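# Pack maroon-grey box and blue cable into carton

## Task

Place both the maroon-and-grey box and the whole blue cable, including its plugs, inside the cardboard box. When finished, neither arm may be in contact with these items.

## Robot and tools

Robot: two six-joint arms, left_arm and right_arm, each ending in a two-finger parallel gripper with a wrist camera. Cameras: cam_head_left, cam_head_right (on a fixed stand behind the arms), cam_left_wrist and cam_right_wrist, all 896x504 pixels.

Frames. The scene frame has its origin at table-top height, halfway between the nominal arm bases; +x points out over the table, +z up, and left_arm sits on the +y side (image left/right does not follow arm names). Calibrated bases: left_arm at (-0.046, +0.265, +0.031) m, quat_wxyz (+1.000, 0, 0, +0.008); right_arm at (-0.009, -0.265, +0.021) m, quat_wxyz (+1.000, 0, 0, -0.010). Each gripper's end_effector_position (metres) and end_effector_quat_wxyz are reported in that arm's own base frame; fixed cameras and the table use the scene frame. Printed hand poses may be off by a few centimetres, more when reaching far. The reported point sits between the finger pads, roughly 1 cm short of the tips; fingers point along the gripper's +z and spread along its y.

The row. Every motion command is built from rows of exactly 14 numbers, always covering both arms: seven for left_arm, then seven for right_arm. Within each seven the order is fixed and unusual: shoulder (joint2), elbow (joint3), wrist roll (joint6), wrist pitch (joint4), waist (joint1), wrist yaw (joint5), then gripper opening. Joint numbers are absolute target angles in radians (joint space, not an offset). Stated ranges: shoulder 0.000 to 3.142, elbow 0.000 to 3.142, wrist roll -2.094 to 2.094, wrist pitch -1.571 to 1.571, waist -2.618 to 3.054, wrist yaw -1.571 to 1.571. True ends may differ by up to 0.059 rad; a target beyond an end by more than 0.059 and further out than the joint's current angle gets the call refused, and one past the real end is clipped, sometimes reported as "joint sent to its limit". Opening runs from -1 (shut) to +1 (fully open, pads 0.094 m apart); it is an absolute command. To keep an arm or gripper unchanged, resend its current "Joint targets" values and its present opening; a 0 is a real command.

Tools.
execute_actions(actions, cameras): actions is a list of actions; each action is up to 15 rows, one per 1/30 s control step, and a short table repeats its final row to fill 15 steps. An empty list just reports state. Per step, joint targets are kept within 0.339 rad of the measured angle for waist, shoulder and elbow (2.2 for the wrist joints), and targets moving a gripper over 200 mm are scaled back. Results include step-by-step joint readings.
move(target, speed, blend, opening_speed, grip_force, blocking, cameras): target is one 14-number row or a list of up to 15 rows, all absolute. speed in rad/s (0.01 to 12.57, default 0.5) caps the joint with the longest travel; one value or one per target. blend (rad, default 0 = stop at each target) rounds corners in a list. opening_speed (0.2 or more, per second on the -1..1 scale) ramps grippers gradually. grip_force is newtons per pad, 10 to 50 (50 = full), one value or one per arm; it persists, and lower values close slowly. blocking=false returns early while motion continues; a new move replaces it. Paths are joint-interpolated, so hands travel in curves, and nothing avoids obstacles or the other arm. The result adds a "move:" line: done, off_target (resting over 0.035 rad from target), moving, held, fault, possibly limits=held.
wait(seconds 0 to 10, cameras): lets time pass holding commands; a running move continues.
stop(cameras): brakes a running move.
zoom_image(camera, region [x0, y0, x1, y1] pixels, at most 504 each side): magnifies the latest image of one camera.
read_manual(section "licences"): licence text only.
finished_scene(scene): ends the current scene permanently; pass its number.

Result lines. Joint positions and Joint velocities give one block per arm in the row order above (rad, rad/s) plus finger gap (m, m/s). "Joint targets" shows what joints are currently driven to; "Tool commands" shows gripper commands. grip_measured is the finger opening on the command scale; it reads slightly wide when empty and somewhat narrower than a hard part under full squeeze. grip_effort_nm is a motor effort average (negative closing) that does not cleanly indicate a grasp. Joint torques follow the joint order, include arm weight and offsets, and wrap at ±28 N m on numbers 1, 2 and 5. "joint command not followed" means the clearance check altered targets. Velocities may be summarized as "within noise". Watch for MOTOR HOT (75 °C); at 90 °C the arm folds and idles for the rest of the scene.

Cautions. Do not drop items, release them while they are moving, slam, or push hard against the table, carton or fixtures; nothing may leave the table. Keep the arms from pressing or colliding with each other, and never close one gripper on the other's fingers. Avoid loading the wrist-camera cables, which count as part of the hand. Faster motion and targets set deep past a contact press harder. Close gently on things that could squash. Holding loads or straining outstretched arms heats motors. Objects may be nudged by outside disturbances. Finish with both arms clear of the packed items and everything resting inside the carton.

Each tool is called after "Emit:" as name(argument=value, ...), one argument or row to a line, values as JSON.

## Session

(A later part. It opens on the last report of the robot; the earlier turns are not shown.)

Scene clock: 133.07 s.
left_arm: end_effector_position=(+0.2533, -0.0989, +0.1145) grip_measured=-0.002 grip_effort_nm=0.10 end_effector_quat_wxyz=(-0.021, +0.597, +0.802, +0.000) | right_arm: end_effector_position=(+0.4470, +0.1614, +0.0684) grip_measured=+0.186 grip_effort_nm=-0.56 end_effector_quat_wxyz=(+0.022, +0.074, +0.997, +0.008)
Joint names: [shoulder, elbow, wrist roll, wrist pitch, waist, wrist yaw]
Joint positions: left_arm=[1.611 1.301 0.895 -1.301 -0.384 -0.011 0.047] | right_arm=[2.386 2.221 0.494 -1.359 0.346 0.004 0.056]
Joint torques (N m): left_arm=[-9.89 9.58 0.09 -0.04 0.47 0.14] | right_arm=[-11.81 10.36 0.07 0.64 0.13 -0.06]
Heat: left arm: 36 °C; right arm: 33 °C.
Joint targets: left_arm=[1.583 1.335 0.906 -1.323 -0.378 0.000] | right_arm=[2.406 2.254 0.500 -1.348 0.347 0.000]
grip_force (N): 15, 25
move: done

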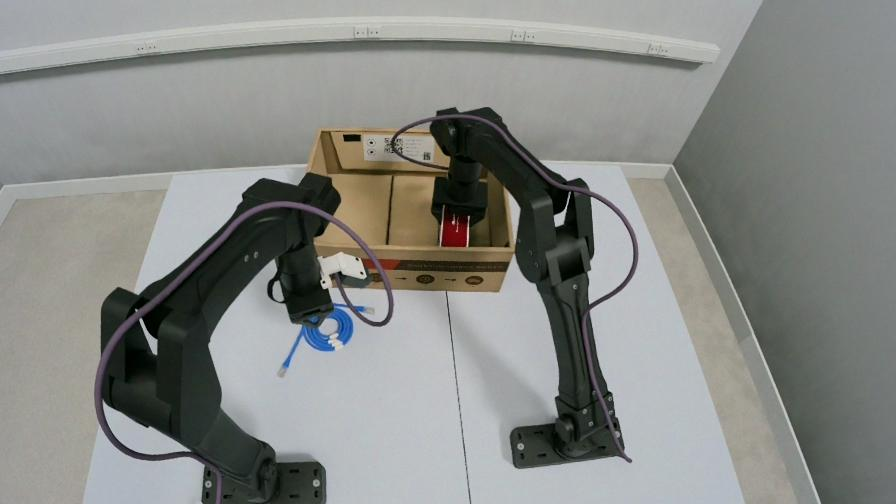

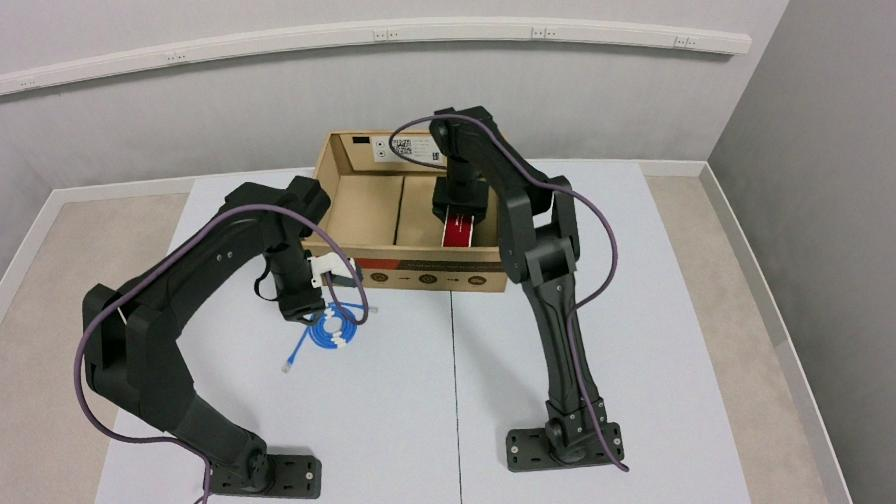

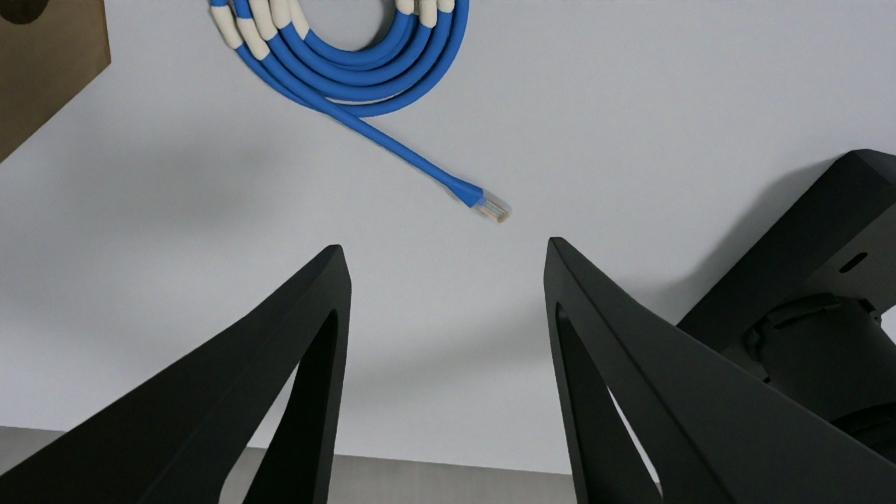

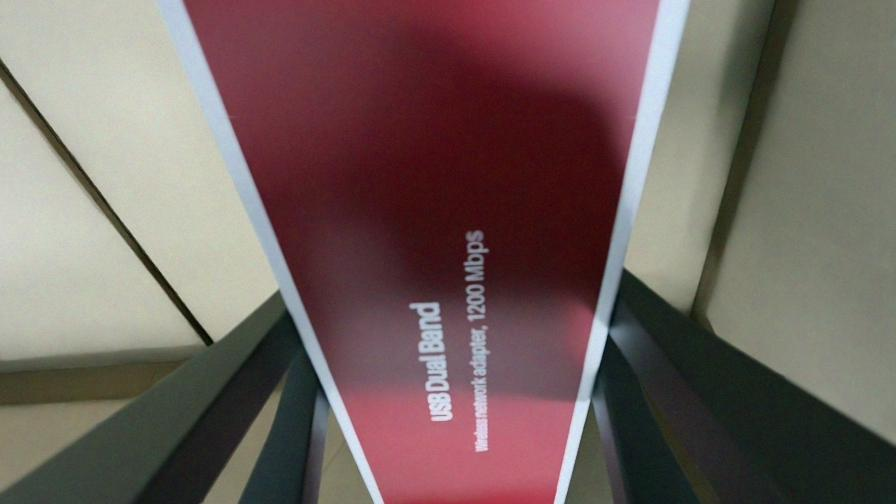

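Emit:
move(
  target=[1.583,1.335,0.906,-1.323,-0.378,0,0,2.402,2.199,0.5,-1.297,0.347,0,0.02],
  speed=0.08,
  cameras=["cam_head_left","cam_right_wrist"],
)

Emit:
move(
  target=[1.583,1.335,0.906,-1.323,-0.378,0,0,2.402,2.195,0.5,-1.293,0.347,0,0.6],
  speed=0.08,
  opening_speed=0.4,
  cameras=["cam_head_left","cam_right_wrist"],
)

Scene clock: 139.13 s.
left_arm: end_effector_position=(+0.2533, -0.0989, +0.1145) grip_measured=-0.002 grip_effort_nm=0.10 end_effector_quat_wxyz=(-0.021, +0.597, +0.802, +0.000) | right_arm: end_effector_position=(+0.4508, +0.1628, +0.0676) grip_measured=+0.186 grip_effort_nm=-0.56 end_effector_quat_wxyz=(+0.030, +0.074, +0.997, +0.011)
Joint names: [shoulder, elbow, wrist roll, wrist pitch, waist, wrist yaw]
Joint positions: left_arm=[1.611 1.301 0.895 -1.301 -0.384 -0.011 0.047] | right_arm=[2.386 2.217 0.494 -1.339 0.346 0.004 0.056]
Joint torques (N m): left_arm=[-9.89 9.57 0.09 -0.04 0.38 0.13] | right_arm=[-12.14 5.7 0.06 0.99 0.12 -0.06]
Heat: left arm: 36 °C; right arm: 33 °C.
Joint targets: left_arm=[1.583 1.335 0.906 -1.323 -0.378 0.000] | right_arm=[2.402 2.199 0.500 -1.297 0.347 0.000]
grip_force (N): 15, 25
move: off_target (right_arm); right_arm: the wrist pitch is farthest, 0.042 rad from its target
Images, in order (width x height): cam_head_left 896x504, cam_right_wrist 896x504.

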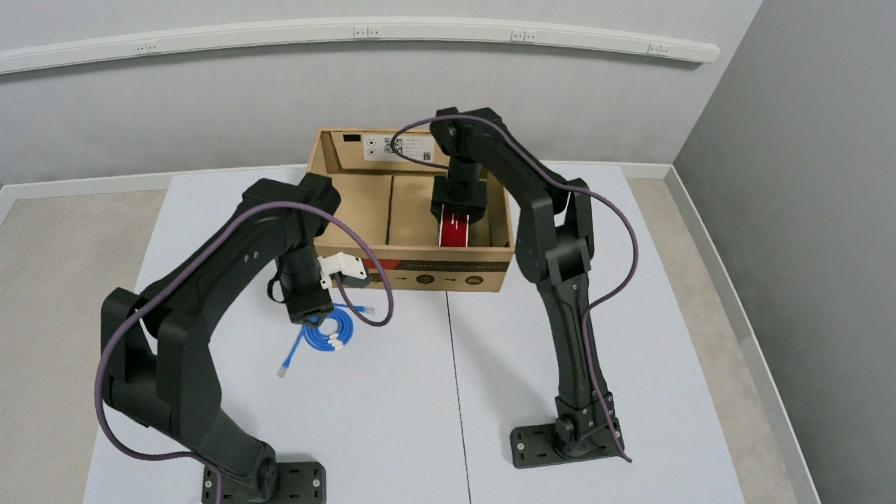

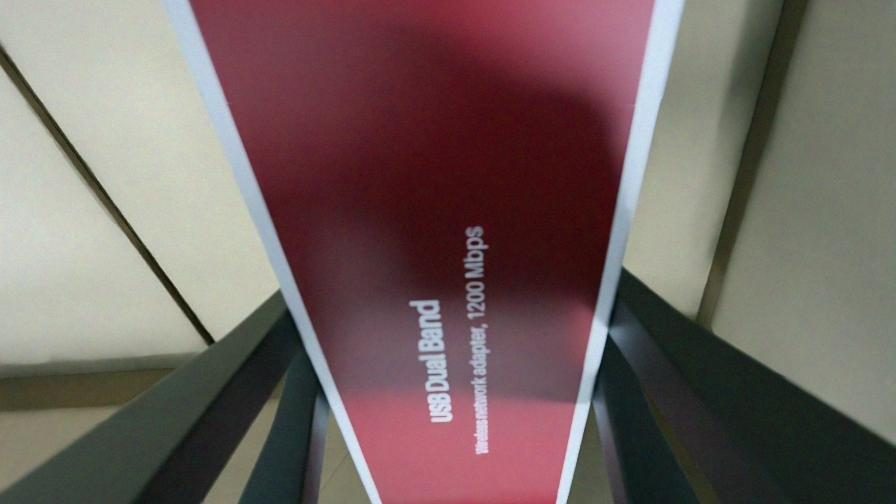

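Scene clock: 140.80 s.
left_arm: end_effector_position=(+0.2533, -0.0989, +0.1145) grip_measured=-0.002 grip_effort_nm=0.10 end_effector_quat_wxyz=(-0.021, +0.597, +0.802, +0.000) | right_arm: end_effector_position=(+0.4563, +0.1648, +0.0651) grip_measured=+0.597 grip_effort_nm=0.17 end_effector_quat_wxyz=(+0.040, +0.074, +0.996, +0.016)
Joint names: [shoulder, elbow, wrist roll, wrist pitch, waist, wrist yaw]
Joint positions: left_arm=[1.611 1.301 0.895 -1.301 -0.384 -0.011 0.047] | right_arm=[2.386 2.205 0.494 -1.305 0.346 0.004 0.075]
Joint torques (N m): left_arm=[-9.88 9.61 0.09 -0.03 0.44 0.14] | right_arm=[-12.18 6.41 0.06 0.73 0.1 -0.06]
Heat: left arm: 36 °C; right arm: 33 °C.
Joint targets: left_arm=[1.583 1.335 0.906 -1.323 -0.378 0.000] | right_arm=[2.402 2.195 0.500 -1.293 0.347 0.000]
grip_force (N): 15, 25
move: done
Images, in order (width x height): cam_head_left 896x504, cam_right_wrist 896x504.

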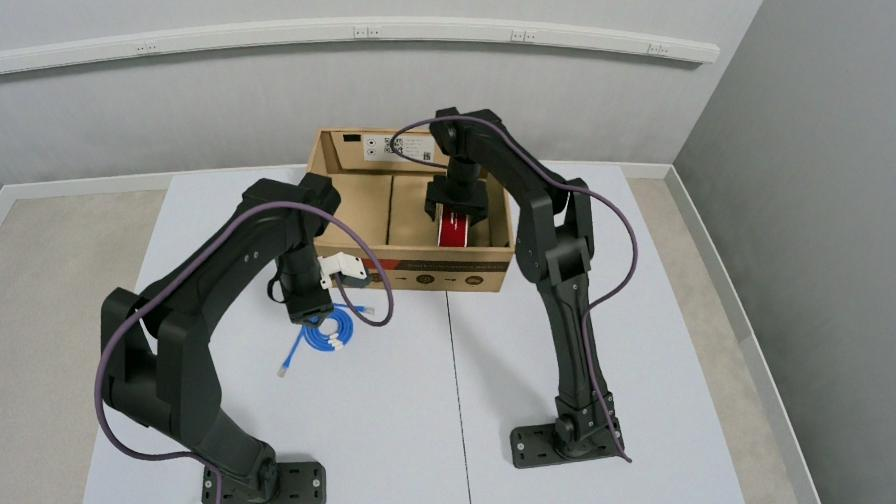

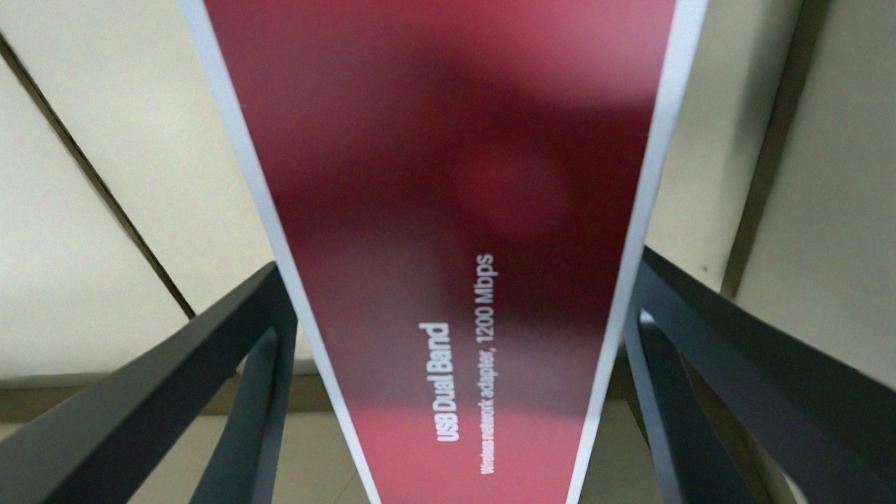

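Emit:
move(
  target=[
    [1.6847,1.12,0.87,-1.006,-0.409,0,0,2.202,2.212,0.5,-1.361,0.347,0,0.6],
    [1.6847,1.12,0.87,-1.006,-0.409,0,0,1.907,2.187,0.5,-1.38,0.347,0,0.6],
    [1.6847,1.12,0.87,-1.006,-0.409,0,0,1.3,1.5,0.2,-1.2,0,0,0.6],
  ],
  speed=0.6,
  blend=[0.05,0.1,0],
)

Scene clock: 151.07 s.
left_arm: end_effector_position=(+0.2654, -0.1102, +0.0529) grip_measured=-0.002 grip_effort_nm=0.11 end_effector_quat_wxyz=(-0.004, +0.598, +0.802, +0.005) | right_arm: end_effector_position=(+0.3144, +0.0015, +0.2684) grip_measured=+0.597 grip_effort_nm=0.17 end_effector_quat_wxyz=(+0.274, +0.099, +0.956, +0.027)
Joint names: [shoulder, elbow, wrist roll, wrist pitch, waist, wrist yaw]
Joint positions: left_arm=[1.681 1.129 0.877 -1.024 -0.404 -0.011 0.047] | right_arm=[1.316 1.513 0.208 -1.211 0.004 0.004 0.075]
Joint torques (N m): left_arm=[-7.51 5.64 -0.1 0.44 -0.42 0.13] | right_arm=[-5.78 6.31 -0.06 1.65 -0.39 -0.06]
Heat: left arm: 36 °C; right arm: 32 °C.
Joint targets: left_arm=[1.685 1.120 0.870 -1.006 -0.409 0.000] | right_arm=[1.300 1.500 0.200 -1.200 0.000 0.000]
grip_force (N): 15, 25
move: done

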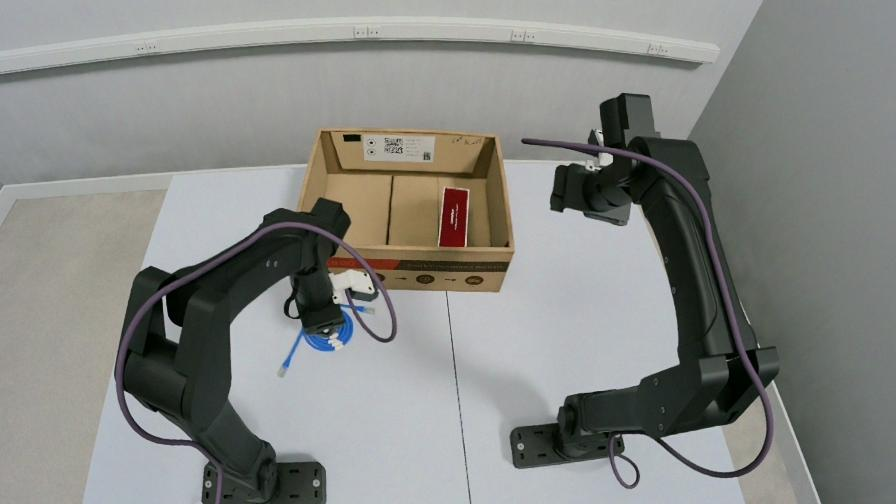

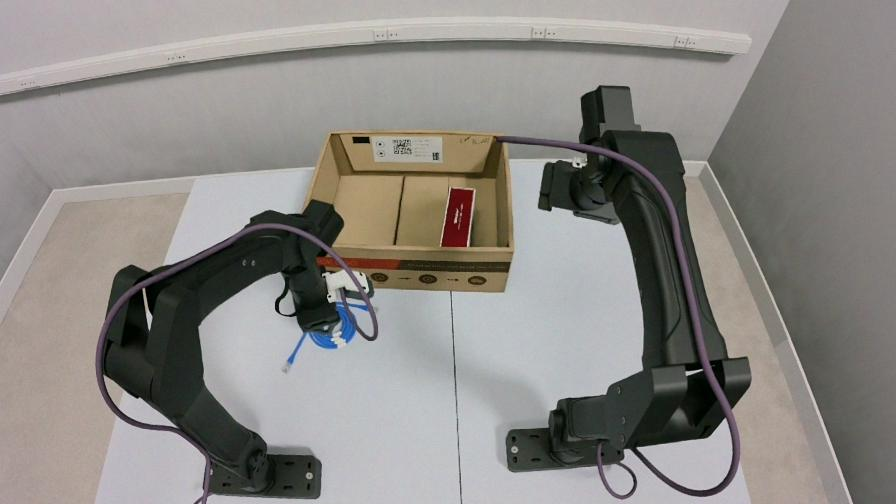

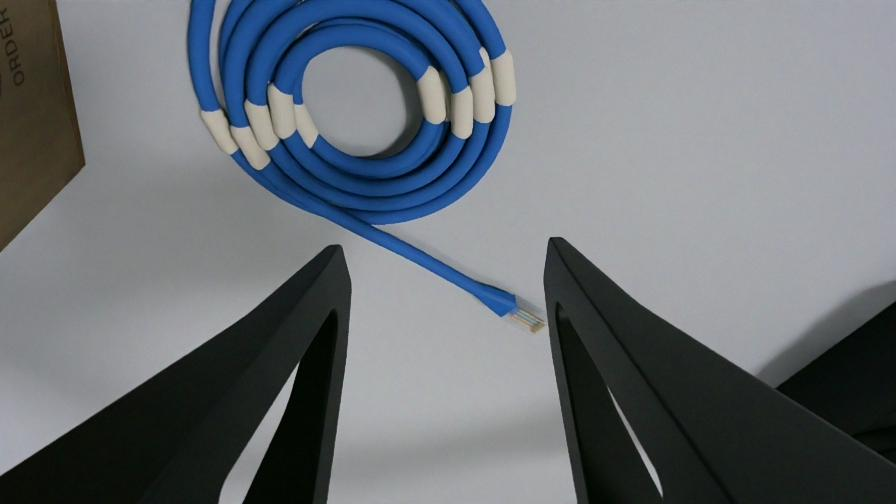

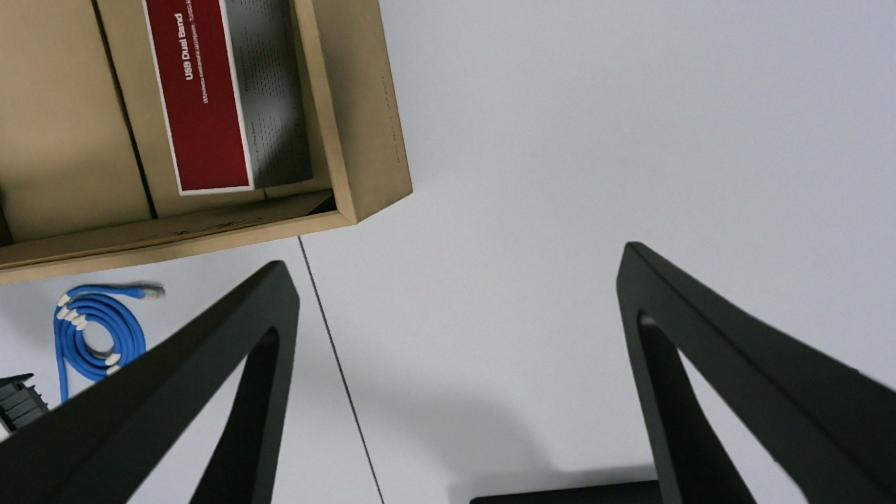

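Emit:
move(
  target=[1.8153,0.9372,0.855,-0.693,-0.433,0,0.0,1.3,1.5,0.2,-1.2,0,0,0.6],
  speed=0.3,
  cameras=["cam_left_wrist"],
)

Emit:
move(
  target=[1.8153,0.9372,0.855,-0.693,-0.433,0,-0.9,1.3,1.5,0.2,-1.2,0,0,0.6],
  grip_force=30,
  cameras=["cam_left_wrist"],
)

Emit:
wait(
  seconds=2,
  cameras=["cam_left_wrist"],
)

Scene clock: 161.43 s.
left_arm: end_effector_position=(+0.2585, -0.1145, -0.0204) grip_measured=-0.002 grip_effort_nm=0.10 end_effector_quat_wxyz=(-0.010, +0.601, +0.799, +0.004) | right_arm: end_effector_position=(+0.3145, +0.0015, +0.2684) grip_measured=+0.597 grip_effort_nm=0.17 end_effector_quat_wxyz=(+0.274, +0.098, +0.956, +0.027)
Joint names: [shoulder, elbow, wrist roll, wrist pitch, waist, wrist yaw]
Joint positions: left_arm=[1.804 0.95 0.861 -0.735 -0.428 -0.011 0.047] | right_arm=[1.316 1.513 0.208 -1.21 0.004 0.004 0.075]
Joint torques (N m): left_arm=[-7.3 4.48 -0.09 0.67 -0.47 0.13] | right_arm=[-5.79 6.31 -0.09 1.57 -0.36 -0.06]
Heat: left arm: 35 °C; right arm: 32 °C.
Joint targets: left_arm=[1.815 0.937 0.855 -0.693 -0.433 0.000] | right_arm=[1.300 1.500 0.200 -1.200 0.000 0.000]
grip_force (N): 15, 25
move: off_target (left_arm); left_arm: the wrist pitch is farthest, 0.042 rad from its target
Images, in order (width x height): cam_left_wrist 896x504.

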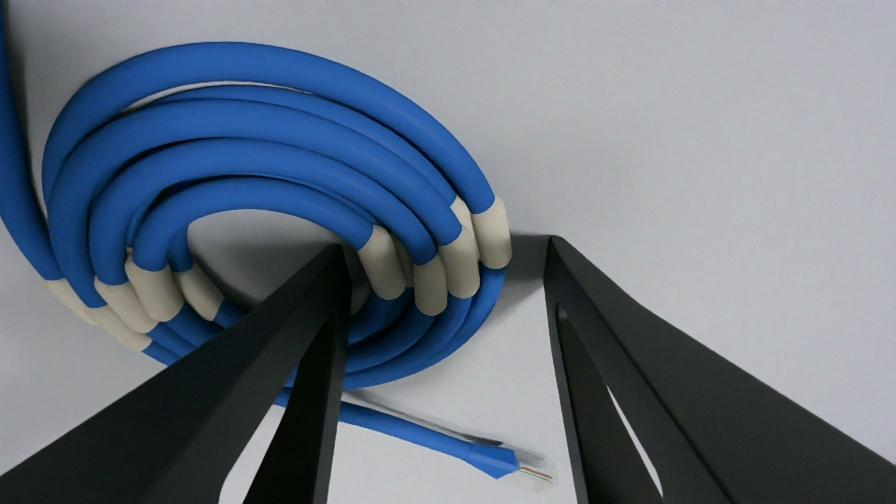

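Scene clock: 163.03 s.
left_arm: end_effector_position=(+0.2607, -0.1160, -0.0204) grip_measured=-0.492 grip_effort_nm=-0.62 end_effector_quat_wxyz=(-0.005, +0.601, +0.799, +0.004) | right_arm: end_effector_position=(+0.3145, +0.0015, +0.2684) grip_measured=+0.597 grip_effort_nm=0.17 end_effector_quat_wxyz=(+0.274, +0.098, +0.956, +0.027)
Joint names: [shoulder, elbow, wrist roll, wrist pitch, waist, wrist yaw]
Joint positions: left_arm=[1.804 0.95 0.861 -0.724 -0.429 -0.011 0.024] | right_arm=[1.316 1.513 0.208 -1.21 0.004 0.004 0.075]
Joint torques (N m): left_arm=[-7.35 4.48 -0.07 0.56 -0.34 0.12] | right_arm=[-5.79 6.32 -0.1 1.58 -0.38 -0.06]
Heat: left arm: 35 °C; right arm: 32 °C.
Joint targets: left_arm=[1.815 0.937 0.855 -0.693 -0.433 0.000] | right_arm=[1.300 1.500 0.200 -1.200 0.000 0.000]
grip_force (N): 30, 30
move: done
Images, in order (width x height): cam_left_wrist 896x504.

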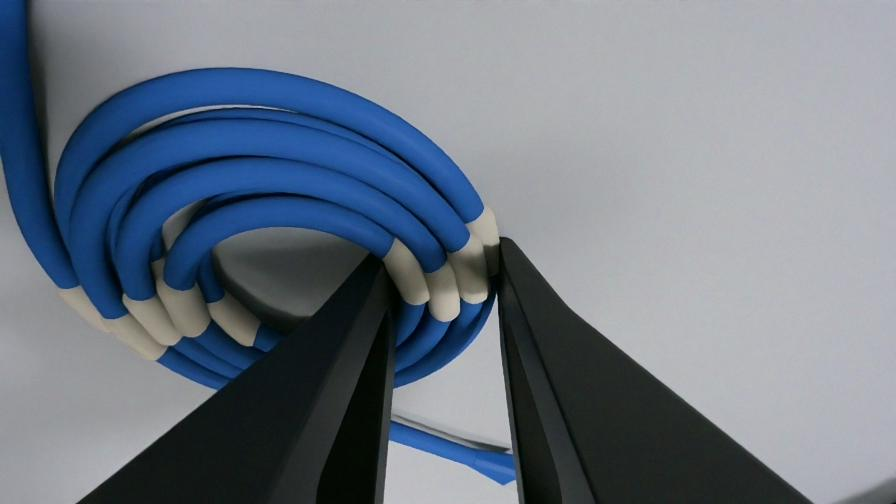

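Scene clock: 165.03 s.
left_arm: end_effector_position=(+0.2607, -0.1160, -0.0204) grip_measured=-0.494 grip_effort_nm=-0.67 end_effector_quat_wxyz=(-0.005, +0.601, +0.799, +0.004) | right_arm: end_effector_position=(+0.3145, +0.0015, +0.2684) grip_measured=+0.597 grip_effort_nm=0.17 end_effector_quat_wxyz=(+0.274, +0.098, +0.956, +0.027)
Joint names: [shoulder, elbow, wrist roll, wrist pitch, waist, wrist yaw]
Joint positions: left_arm=[1.804 0.95 0.861 -0.724 -0.429 -0.011 0.024] | right_arm=[1.316 1.513 0.208 -1.21 0.004 0.004 0.075]
Joint torques (N m): left_arm=[-7.41 4.59 -0.09 0.56 -0.32 0.12] | right_arm=[-5.81 6.31 -0.09 1.58 -0.38 -0.06]
Heat: left arm: 35 °C; right arm: 32 °C.
Joint targets: left_arm=[1.815 0.937 0.855 -0.693 -0.433 0.000] | right_arm=[1.300 1.500 0.200 -1.200 0.000 0.000]
Tool commands: left_gripper/opening=-0.9 right_gripper/opening=+0.6
grip_force (N): 30, 30
wait: 2.00 s; at rest by 0.17 s
Images, in order (width x height): cam_left_wrist 896x504.

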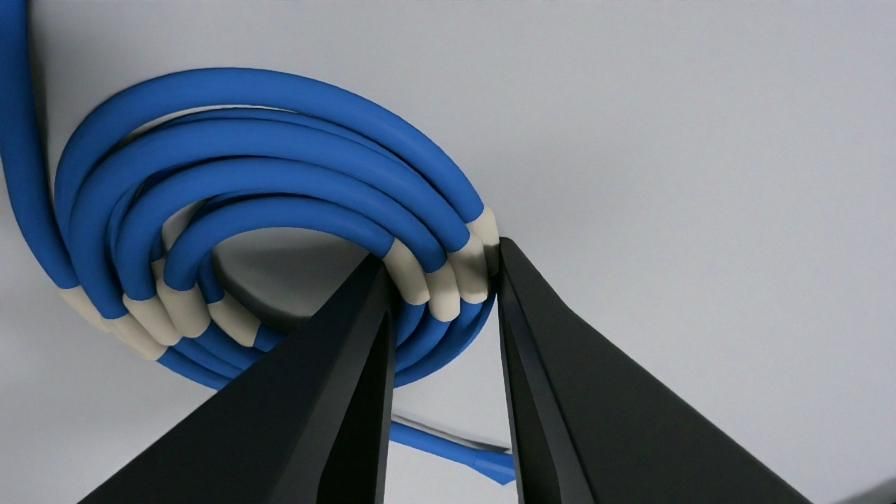

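Emit:
move(
  target=[1.6847,1.12,0.87,-1.006,-0.42,0,-0.9,1.3,1.5,0.2,-1.2,0,0,0.6],
  speed=0.2,
)

Scene clock: 169.23 s.
left_arm: end_effector_position=(+0.2580, -0.1138, +0.0354) grip_measured=-0.898 grip_effort_nm=-0.13 end_effector_quat_wxyz=(-0.019, +0.600, +0.800, +0.001) | right_arm: end_effector_position=(+0.3145, +0.0015, +0.2684) grip_measured=+0.597 grip_effort_nm=0.17 end_effector_quat_wxyz=(+0.274, +0.098, +0.956, +0.027)
Joint names: [shoulder, elbow, wrist roll, wrist pitch, waist, wrist yaw]
Joint positions: left_arm=[1.712 1.089 0.861 -0.984 -0.426 -0.011 0.005] | right_arm=[1.316 1.513 0.208 -1.21 0.004 0.004 0.075]
Joint torques (N m): left_arm=[-10.54 8.91 0.08 -0.03 0.46 0.12] | right_arm=[-5.79 6.31 -0.09 1.57 -0.36 -0.06]
Heat: left arm: 35 °C; right arm: 32 °C.
Joint targets: left_arm=[1.685 1.120 0.870 -1.006 -0.420 0.000] | right_arm=[1.300 1.500 0.200 -1.200 0.000 0.000]
grip_force (N): 30, 30
move: done

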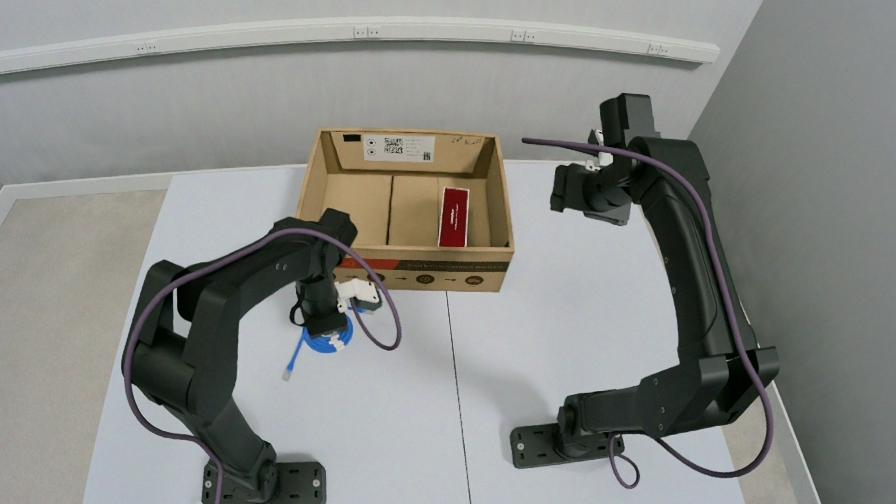

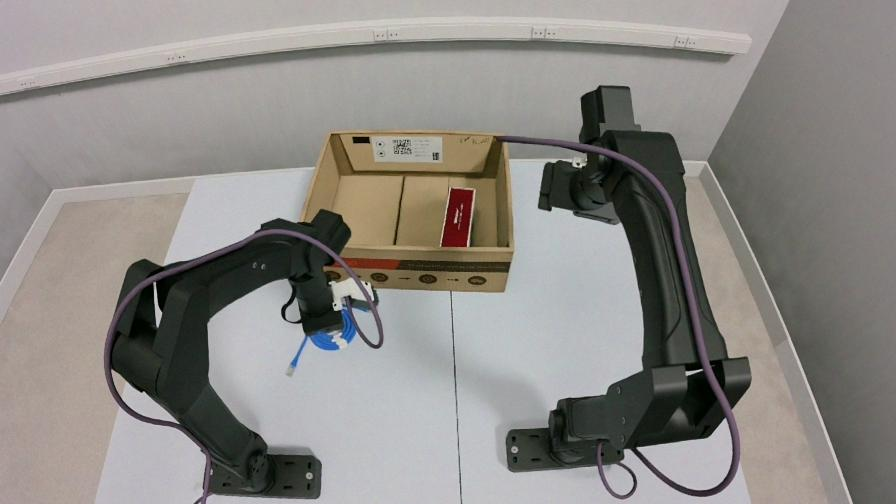

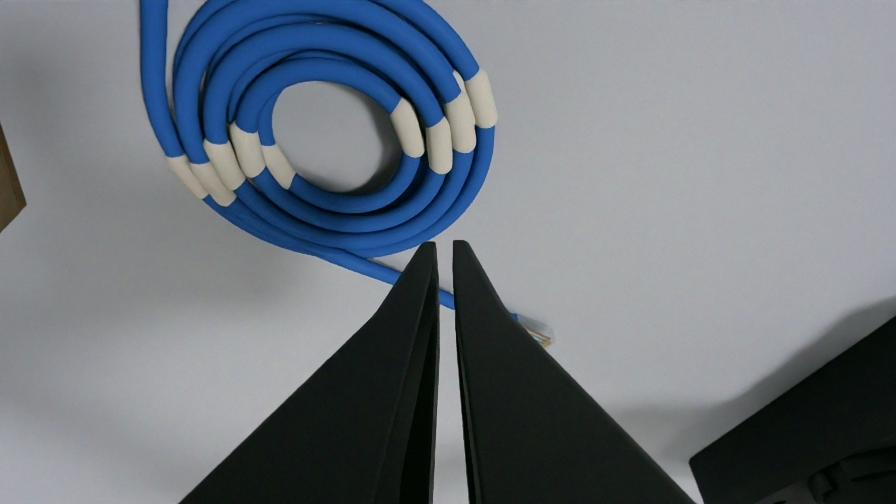

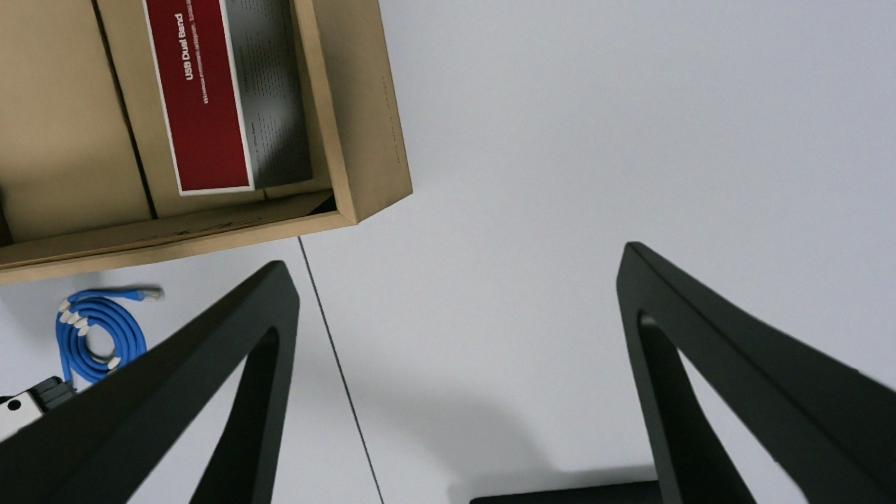

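Emit:
move(
  target=[
    [1.6847,1.12,0.855,-1.006,-0.443,0,0,1.3,1.5,0.2,-1.2,0,0,0.6],
    [1.8153,0.9372,0.855,-0.693,-0.443,0,0.0,1.3,1.5,0.2,-1.2,0,0,0.6],
    [1.8405,0.9205,0.855,-0.651,-0.443,0,0.0,1.3,1.5,0.2,-1.2,0,0,0.6],
  ],
  speed=[0.2,0.2,0.05],
  cameras=["cam_left_wrist"],
)

Scene clock: 183.97 s.
left_arm: end_effector_position=(+0.2590, -0.1181, -0.0208) grip_measured=-0.002 grip_effort_nm=0.10 end_effector_quat_wxyz=(-0.006, +0.605, +0.796, +0.004) | right_arm: end_effector_position=(+0.3145, +0.0015, +0.2684) grip_measured=+0.597 grip_effort_nm=0.17 end_effector_quat_wxyz=(+0.274, +0.098, +0.956, +0.027)
Joint names: [shoulder, elbow, wrist roll, wrist pitch, waist, wrist yaw]
Joint positions: left_arm=[1.805 0.95 0.861 -0.725 -0.438 -0.011 0.047] | right_arm=[1.316 1.513 0.208 -1.21 0.004 0.004 0.075]
Joint torques (N m): left_arm=[-5.22 3.18 -0.09 1 -0.49 0.11] | right_arm=[-5.81 6.31 -0.09 1.57 -0.36 -0.06]
Heat: left arm: 36 °C; right arm: 32 °C.
Joint targets: left_arm=[1.840 0.921 0.855 -0.651 -0.443 0.000] | right_arm=[1.300 1.500 0.200 -1.200 0.000 0.000]
grip_force (N): 30, 30
move: off_target (left_arm); left_arm: the wrist pitch is farthest, 0.074 rad from its target
Images, in order (width x height): cam_left_wrist 896x504.

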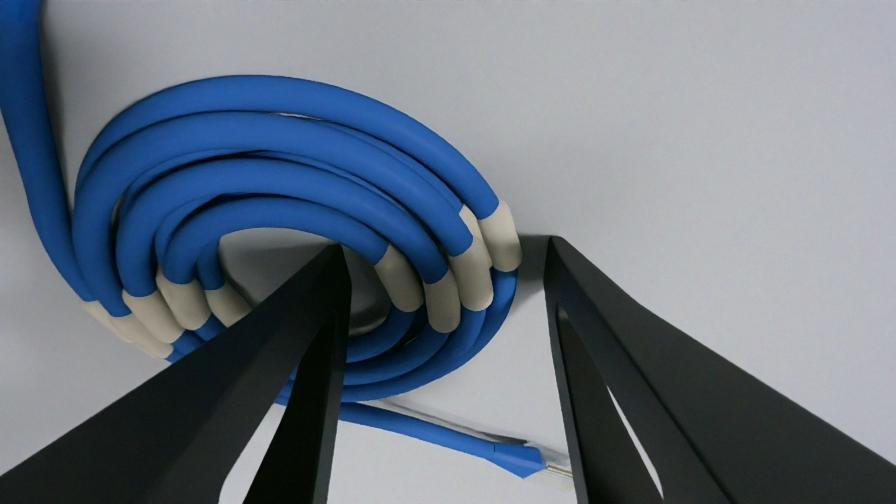

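Emit:
move(
  target=[
    [1.6847,1.12,0.855,-1.006,-0.443,0,0,1.3,1.5,0.2,-1.2,0,0,0.6],
    [1.4842,0.9164,-0.093,-1.003,-0.183,0,-0.3,1.3,1.5,0.2,-1.2,0,0,0.6],
  ],
  speed=[0.3,0.6],
  cameras=["cam_left_wrist","cam_head_left"],
)

Scene clock: 206.53 s.
left_arm: end_effector_position=(+0.2379, -0.0420, +0.0473) grip_measured=-0.298 grip_effort_nm=-0.13 end_effector_quat_wxyz=(+0.001, +0.051, +0.999, +0.005) | right_arm: end_effector_position=(+0.3145, +0.0015, +0.2684) grip_measured=+0.597 grip_effort_nm=0.17 end_effector_quat_wxyz=(+0.274, +0.098, +0.956, +0.027)
Joint names: [shoulder, elbow, wrist roll, wrist pitch, waist, wrist yaw]
Joint positions: left_arm=[1.51 0.929 -0.085 -0.99 -0.187 -0.011 0.033] | right_arm=[1.316 1.513 0.208 -1.21 0.004 0.004 0.075]
Joint torques (N m): left_arm=[-8.49 5.3 -0.12 0.12 0.34 0.12] | right_arm=[-5.81 6.31 -0.09 1.57 -0.36 -0.06]
Heat: left arm: 35 °C; right arm: 33 °C.
Joint targets: left_arm=[1.484 0.916 -0.093 -1.003 -0.183 0.000] | right_arm=[1.300 1.500 0.200 -1.200 0.000 0.000]
grip_force (N): 30, 30
move: done
Images, in order (width x height): cam_head_left 896x504, cam_left_wrist 896x504.

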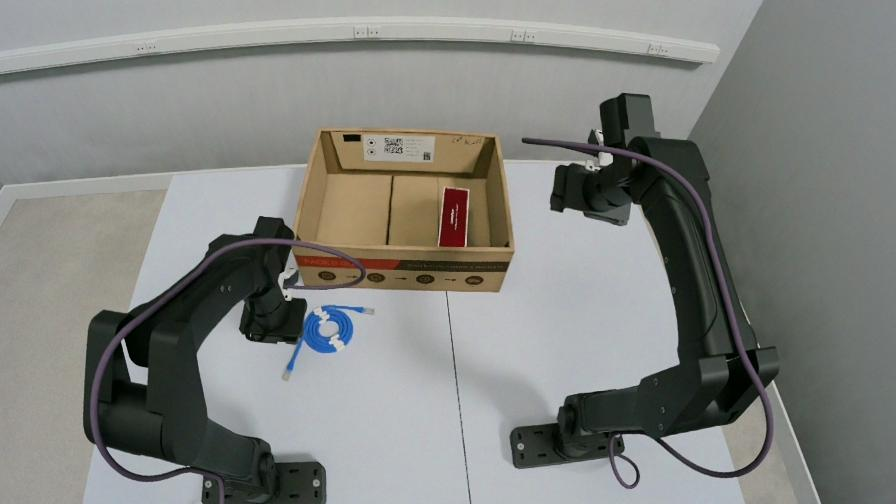

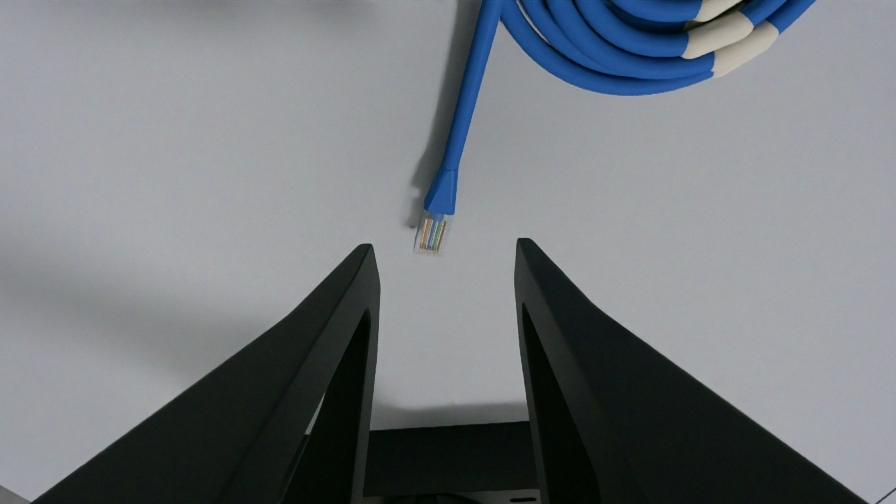

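Emit:
move(
  target=[1.6698,0.7837,0.131,-0.685,-0.199,0,-0.3,1.3,1.5,0.2,-1.2,0,0,0.6],
  speed=0.25,
  cameras=["cam_left_wrist"],
)

Emit:
move(
  target=[1.6698,0.7837,0.131,-0.685,-0.199,0,-1,1.3,1.5,0.2,-1.2,0,0,0.6],
  grip_force=40,
  cameras=["cam_left_wrist"],
)

Emit:
wait(
  seconds=2,
  cameras=["cam_left_wrist"],
)

Scene clock: 217.90 s.
left_arm: end_effector_position=(+0.2423, -0.0444, -0.0174) grip_measured=-0.298 grip_effort_nm=-0.13 end_effector_quat_wxyz=(-0.003, +0.156, +0.988, +0.005) | right_arm: end_effector_position=(+0.3145, +0.0015, +0.2684) grip_measured=+0.597 grip_effort_nm=0.17 end_effector_quat_wxyz=(+0.274, +0.098, +0.956, +0.027)
Joint names: [shoulder, elbow, wrist roll, wrist pitch, waist, wrist yaw]
Joint positions: left_arm=[1.663 0.794 0.12 -0.709 -0.193 -0.011 0.033] | right_arm=[1.316 1.513 0.208 -1.21 0.004 0.004 0.075]
Joint torques (N m): left_arm=[-6.22 4.67 0.09 0.48 -0.54 0.11] | right_arm=[-5.78 6.32 -0.09 1.58 -0.36 -0.06]
Heat: left arm: 34 °C; right arm: 33 °C.
Joint targets: left_arm=[1.670 0.784 0.131 -0.685 -0.199 0.000] | right_arm=[1.300 1.500 0.200 -1.200 0.000 0.000]
grip_force (N): 30, 30
move: done
Images, in order (width x height): cam_left_wrist 896x504.

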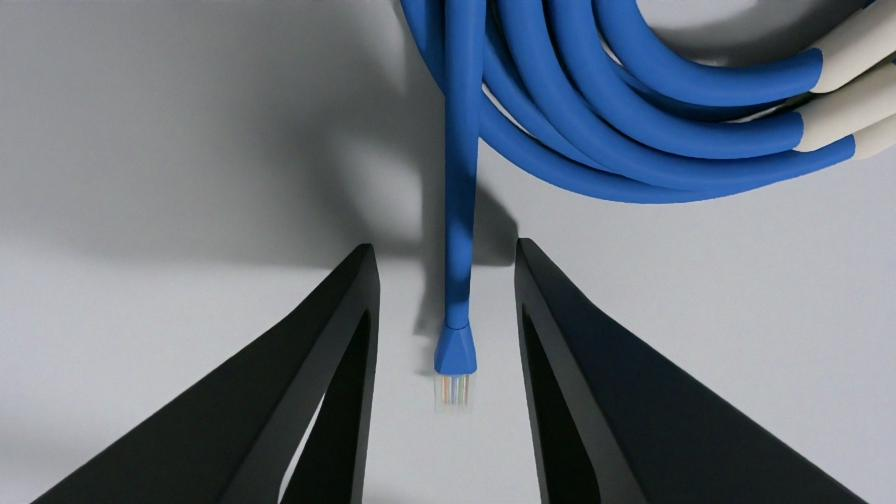

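Scene clock: 219.30 s.
left_arm: end_effector_position=(+0.2425, -0.0445, -0.0174) grip_measured=-0.888 grip_effort_nm=-0.80 end_effector_quat_wxyz=(-0.003, +0.156, +0.988, +0.005) | right_arm: end_effector_position=(+0.3145, +0.0015, +0.2684) grip_measured=+0.597 grip_effort_nm=0.17 end_effector_quat_wxyz=(+0.274, +0.098, +0.956, +0.027)
Joint names: [shoulder, elbow, wrist roll, wrist pitch, waist, wrist yaw]
Joint positions: left_arm=[1.663 0.794 0.121 -0.708 -0.193 -0.011 0.005] | right_arm=[1.316 1.513 0.208 -1.21 0.004 0.004 0.075]
Joint torques (N m): left_arm=[-6.19 4.68 0.07 0.5 -0.51 0.13] | right_arm=[-5.79 6.32 -0.09 1.58 -0.36 -0.06]
Heat: left arm: 34 °C; right arm: 33 °C.
Joint targets: left_arm=[1.670 0.784 0.131 -0.685 -0.199 0.000] | right_arm=[1.300 1.500 0.200 -1.200 0.000 0.000]
grip_force (N): 40, 40
move: done
Images, in order (width x height): cam_left_wrist 896x504.

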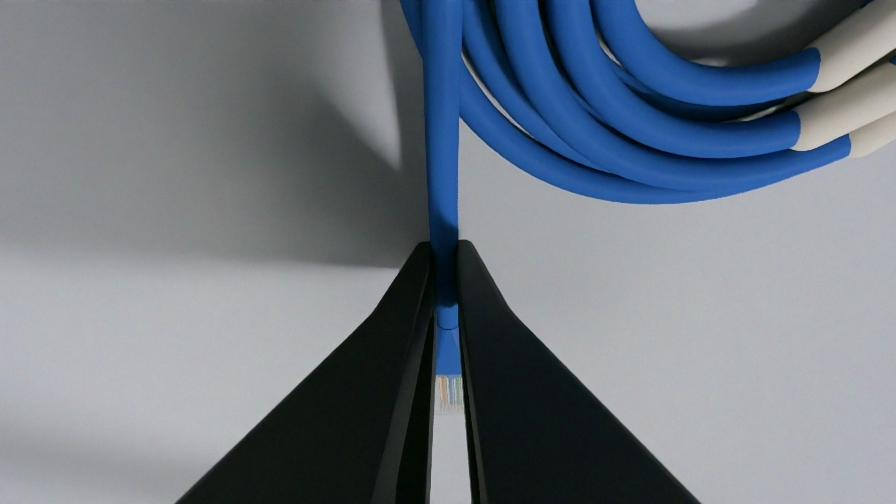

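Scene clock: 221.30 s.
left_arm: end_effector_position=(+0.2425, -0.0445, -0.0174) grip_measured=-0.889 grip_effort_nm=-0.85 end_effector_quat_wxyz=(-0.003, +0.156, +0.988, +0.005) | right_arm: end_effector_position=(+0.3145, +0.0015, +0.2684) grip_measured=+0.597 grip_effort_nm=0.17 end_effector_quat_wxyz=(+0.274, +0.098, +0.956, +0.027)
Joint names: [shoulder, elbow, wrist roll, wrist pitch, waist, wrist yaw]
Joint positions: left_arm=[1.663 0.794 0.121 -0.708 -0.193 -0.011 0.005] | right_arm=[1.316 1.513 0.208 -1.21 0.004 0.004 0.075]
Joint torques (N m): left_arm=[-6.22 4.68 0.09 0.49 -0.58 0.12] | right_arm=[-5.78 6.31 -0.09 1.57 -0.38 -0.06]
Heat: left arm: 34 °C; right arm: 33 °C.
Joint targets: left_arm=[1.670 0.784 0.131 -0.685 -0.199 0.000] | right_arm=[1.300 1.500 0.200 -1.200 0.000 0.000]
Tool commands: left_gripper/opening=-1.0 right_gripper/opening=+0.6
grip_force (N): 40, 40
wait: 2.00 s; at rest by 0.17 s
Images, in order (width x height): cam_left_wrist 896x504.

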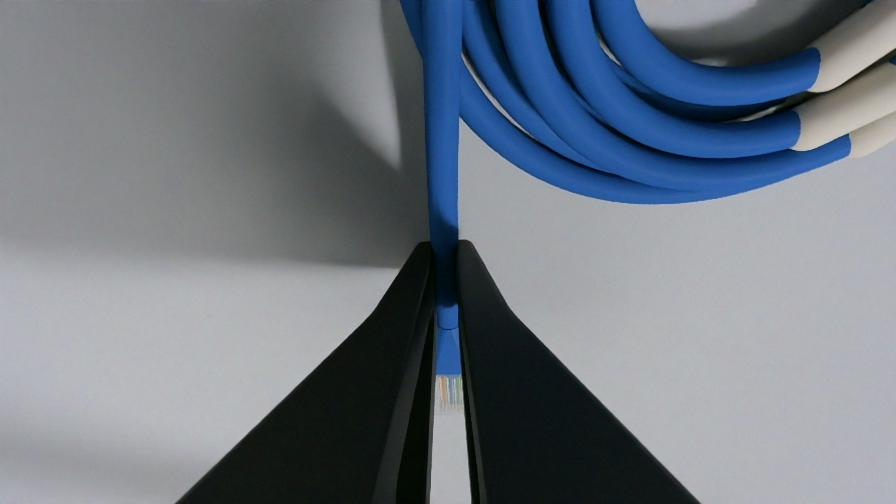

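Emit:
move(
  target=[1.4842,0.95,0.131,-1.003,-0.199,0,-1,1.3,1.5,0.2,-1.2,0,0,0.6],
  speed=0.15,
  cameras=["cam_head_left","cam_left_wrist"],
)

Scene clock: 226.10 s.
left_arm: end_effector_position=(+0.2343, -0.0429, +0.0444) grip_measured=-0.889 grip_effort_nm=-0.85 end_effector_quat_wxyz=(-0.004, +0.156, +0.988, +0.005) | right_arm: end_effector_position=(+0.3145, +0.0015, +0.2684) grip_measured=+0.597 grip_effort_nm=0.17 end_effector_quat_wxyz=(+0.274, +0.098, +0.956, +0.027)
Joint names: [shoulder, elbow, wrist roll, wrist pitch, waist, wrist yaw]
Joint positions: left_arm=[1.509 0.916 0.121 -0.986 -0.193 -0.011 0.005] | right_arm=[1.316 1.513 0.208 -1.21 0.004 0.004 0.075]
Joint torques (N m): left_arm=[-8.36 9.28 0.09 0.07 -0.53 0.12] | right_arm=[-5.78 6.31 -0.09 1.57 -0.35 -0.06]
Heat: left arm: 34 °C; right arm: 33 °C.
Joint targets: left_arm=[1.484 0.950 0.131 -1.003 -0.199 0.000] | right_arm=[1.300 1.500 0.200 -1.200 0.000 0.000]
grip_force (N): 40, 40
move: done
Images, in order (width x height): cam_head_left 896x504, cam_left_wrist 896x504.

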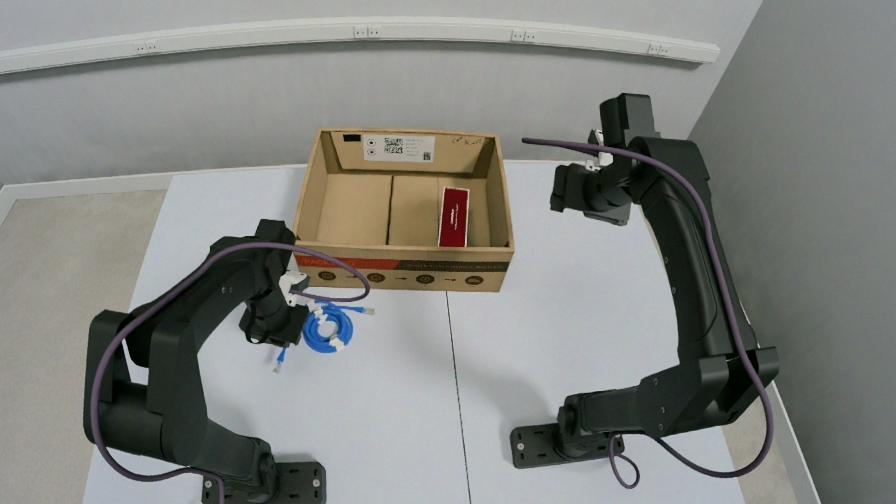

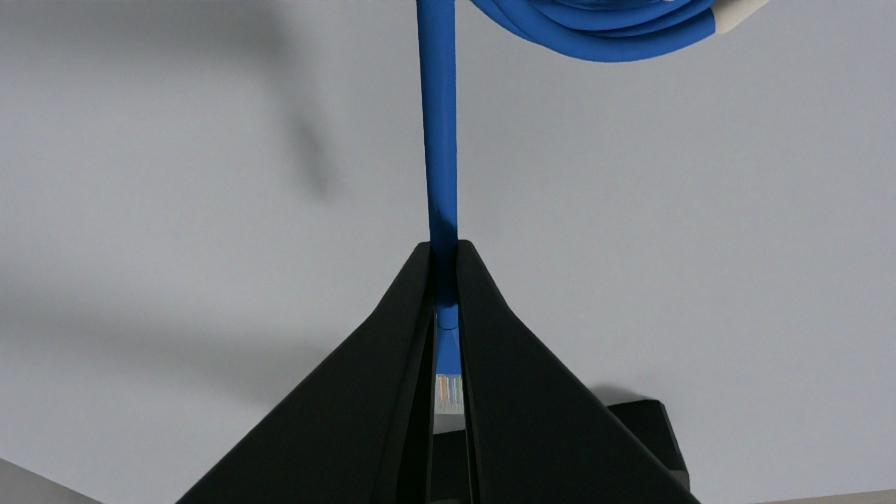

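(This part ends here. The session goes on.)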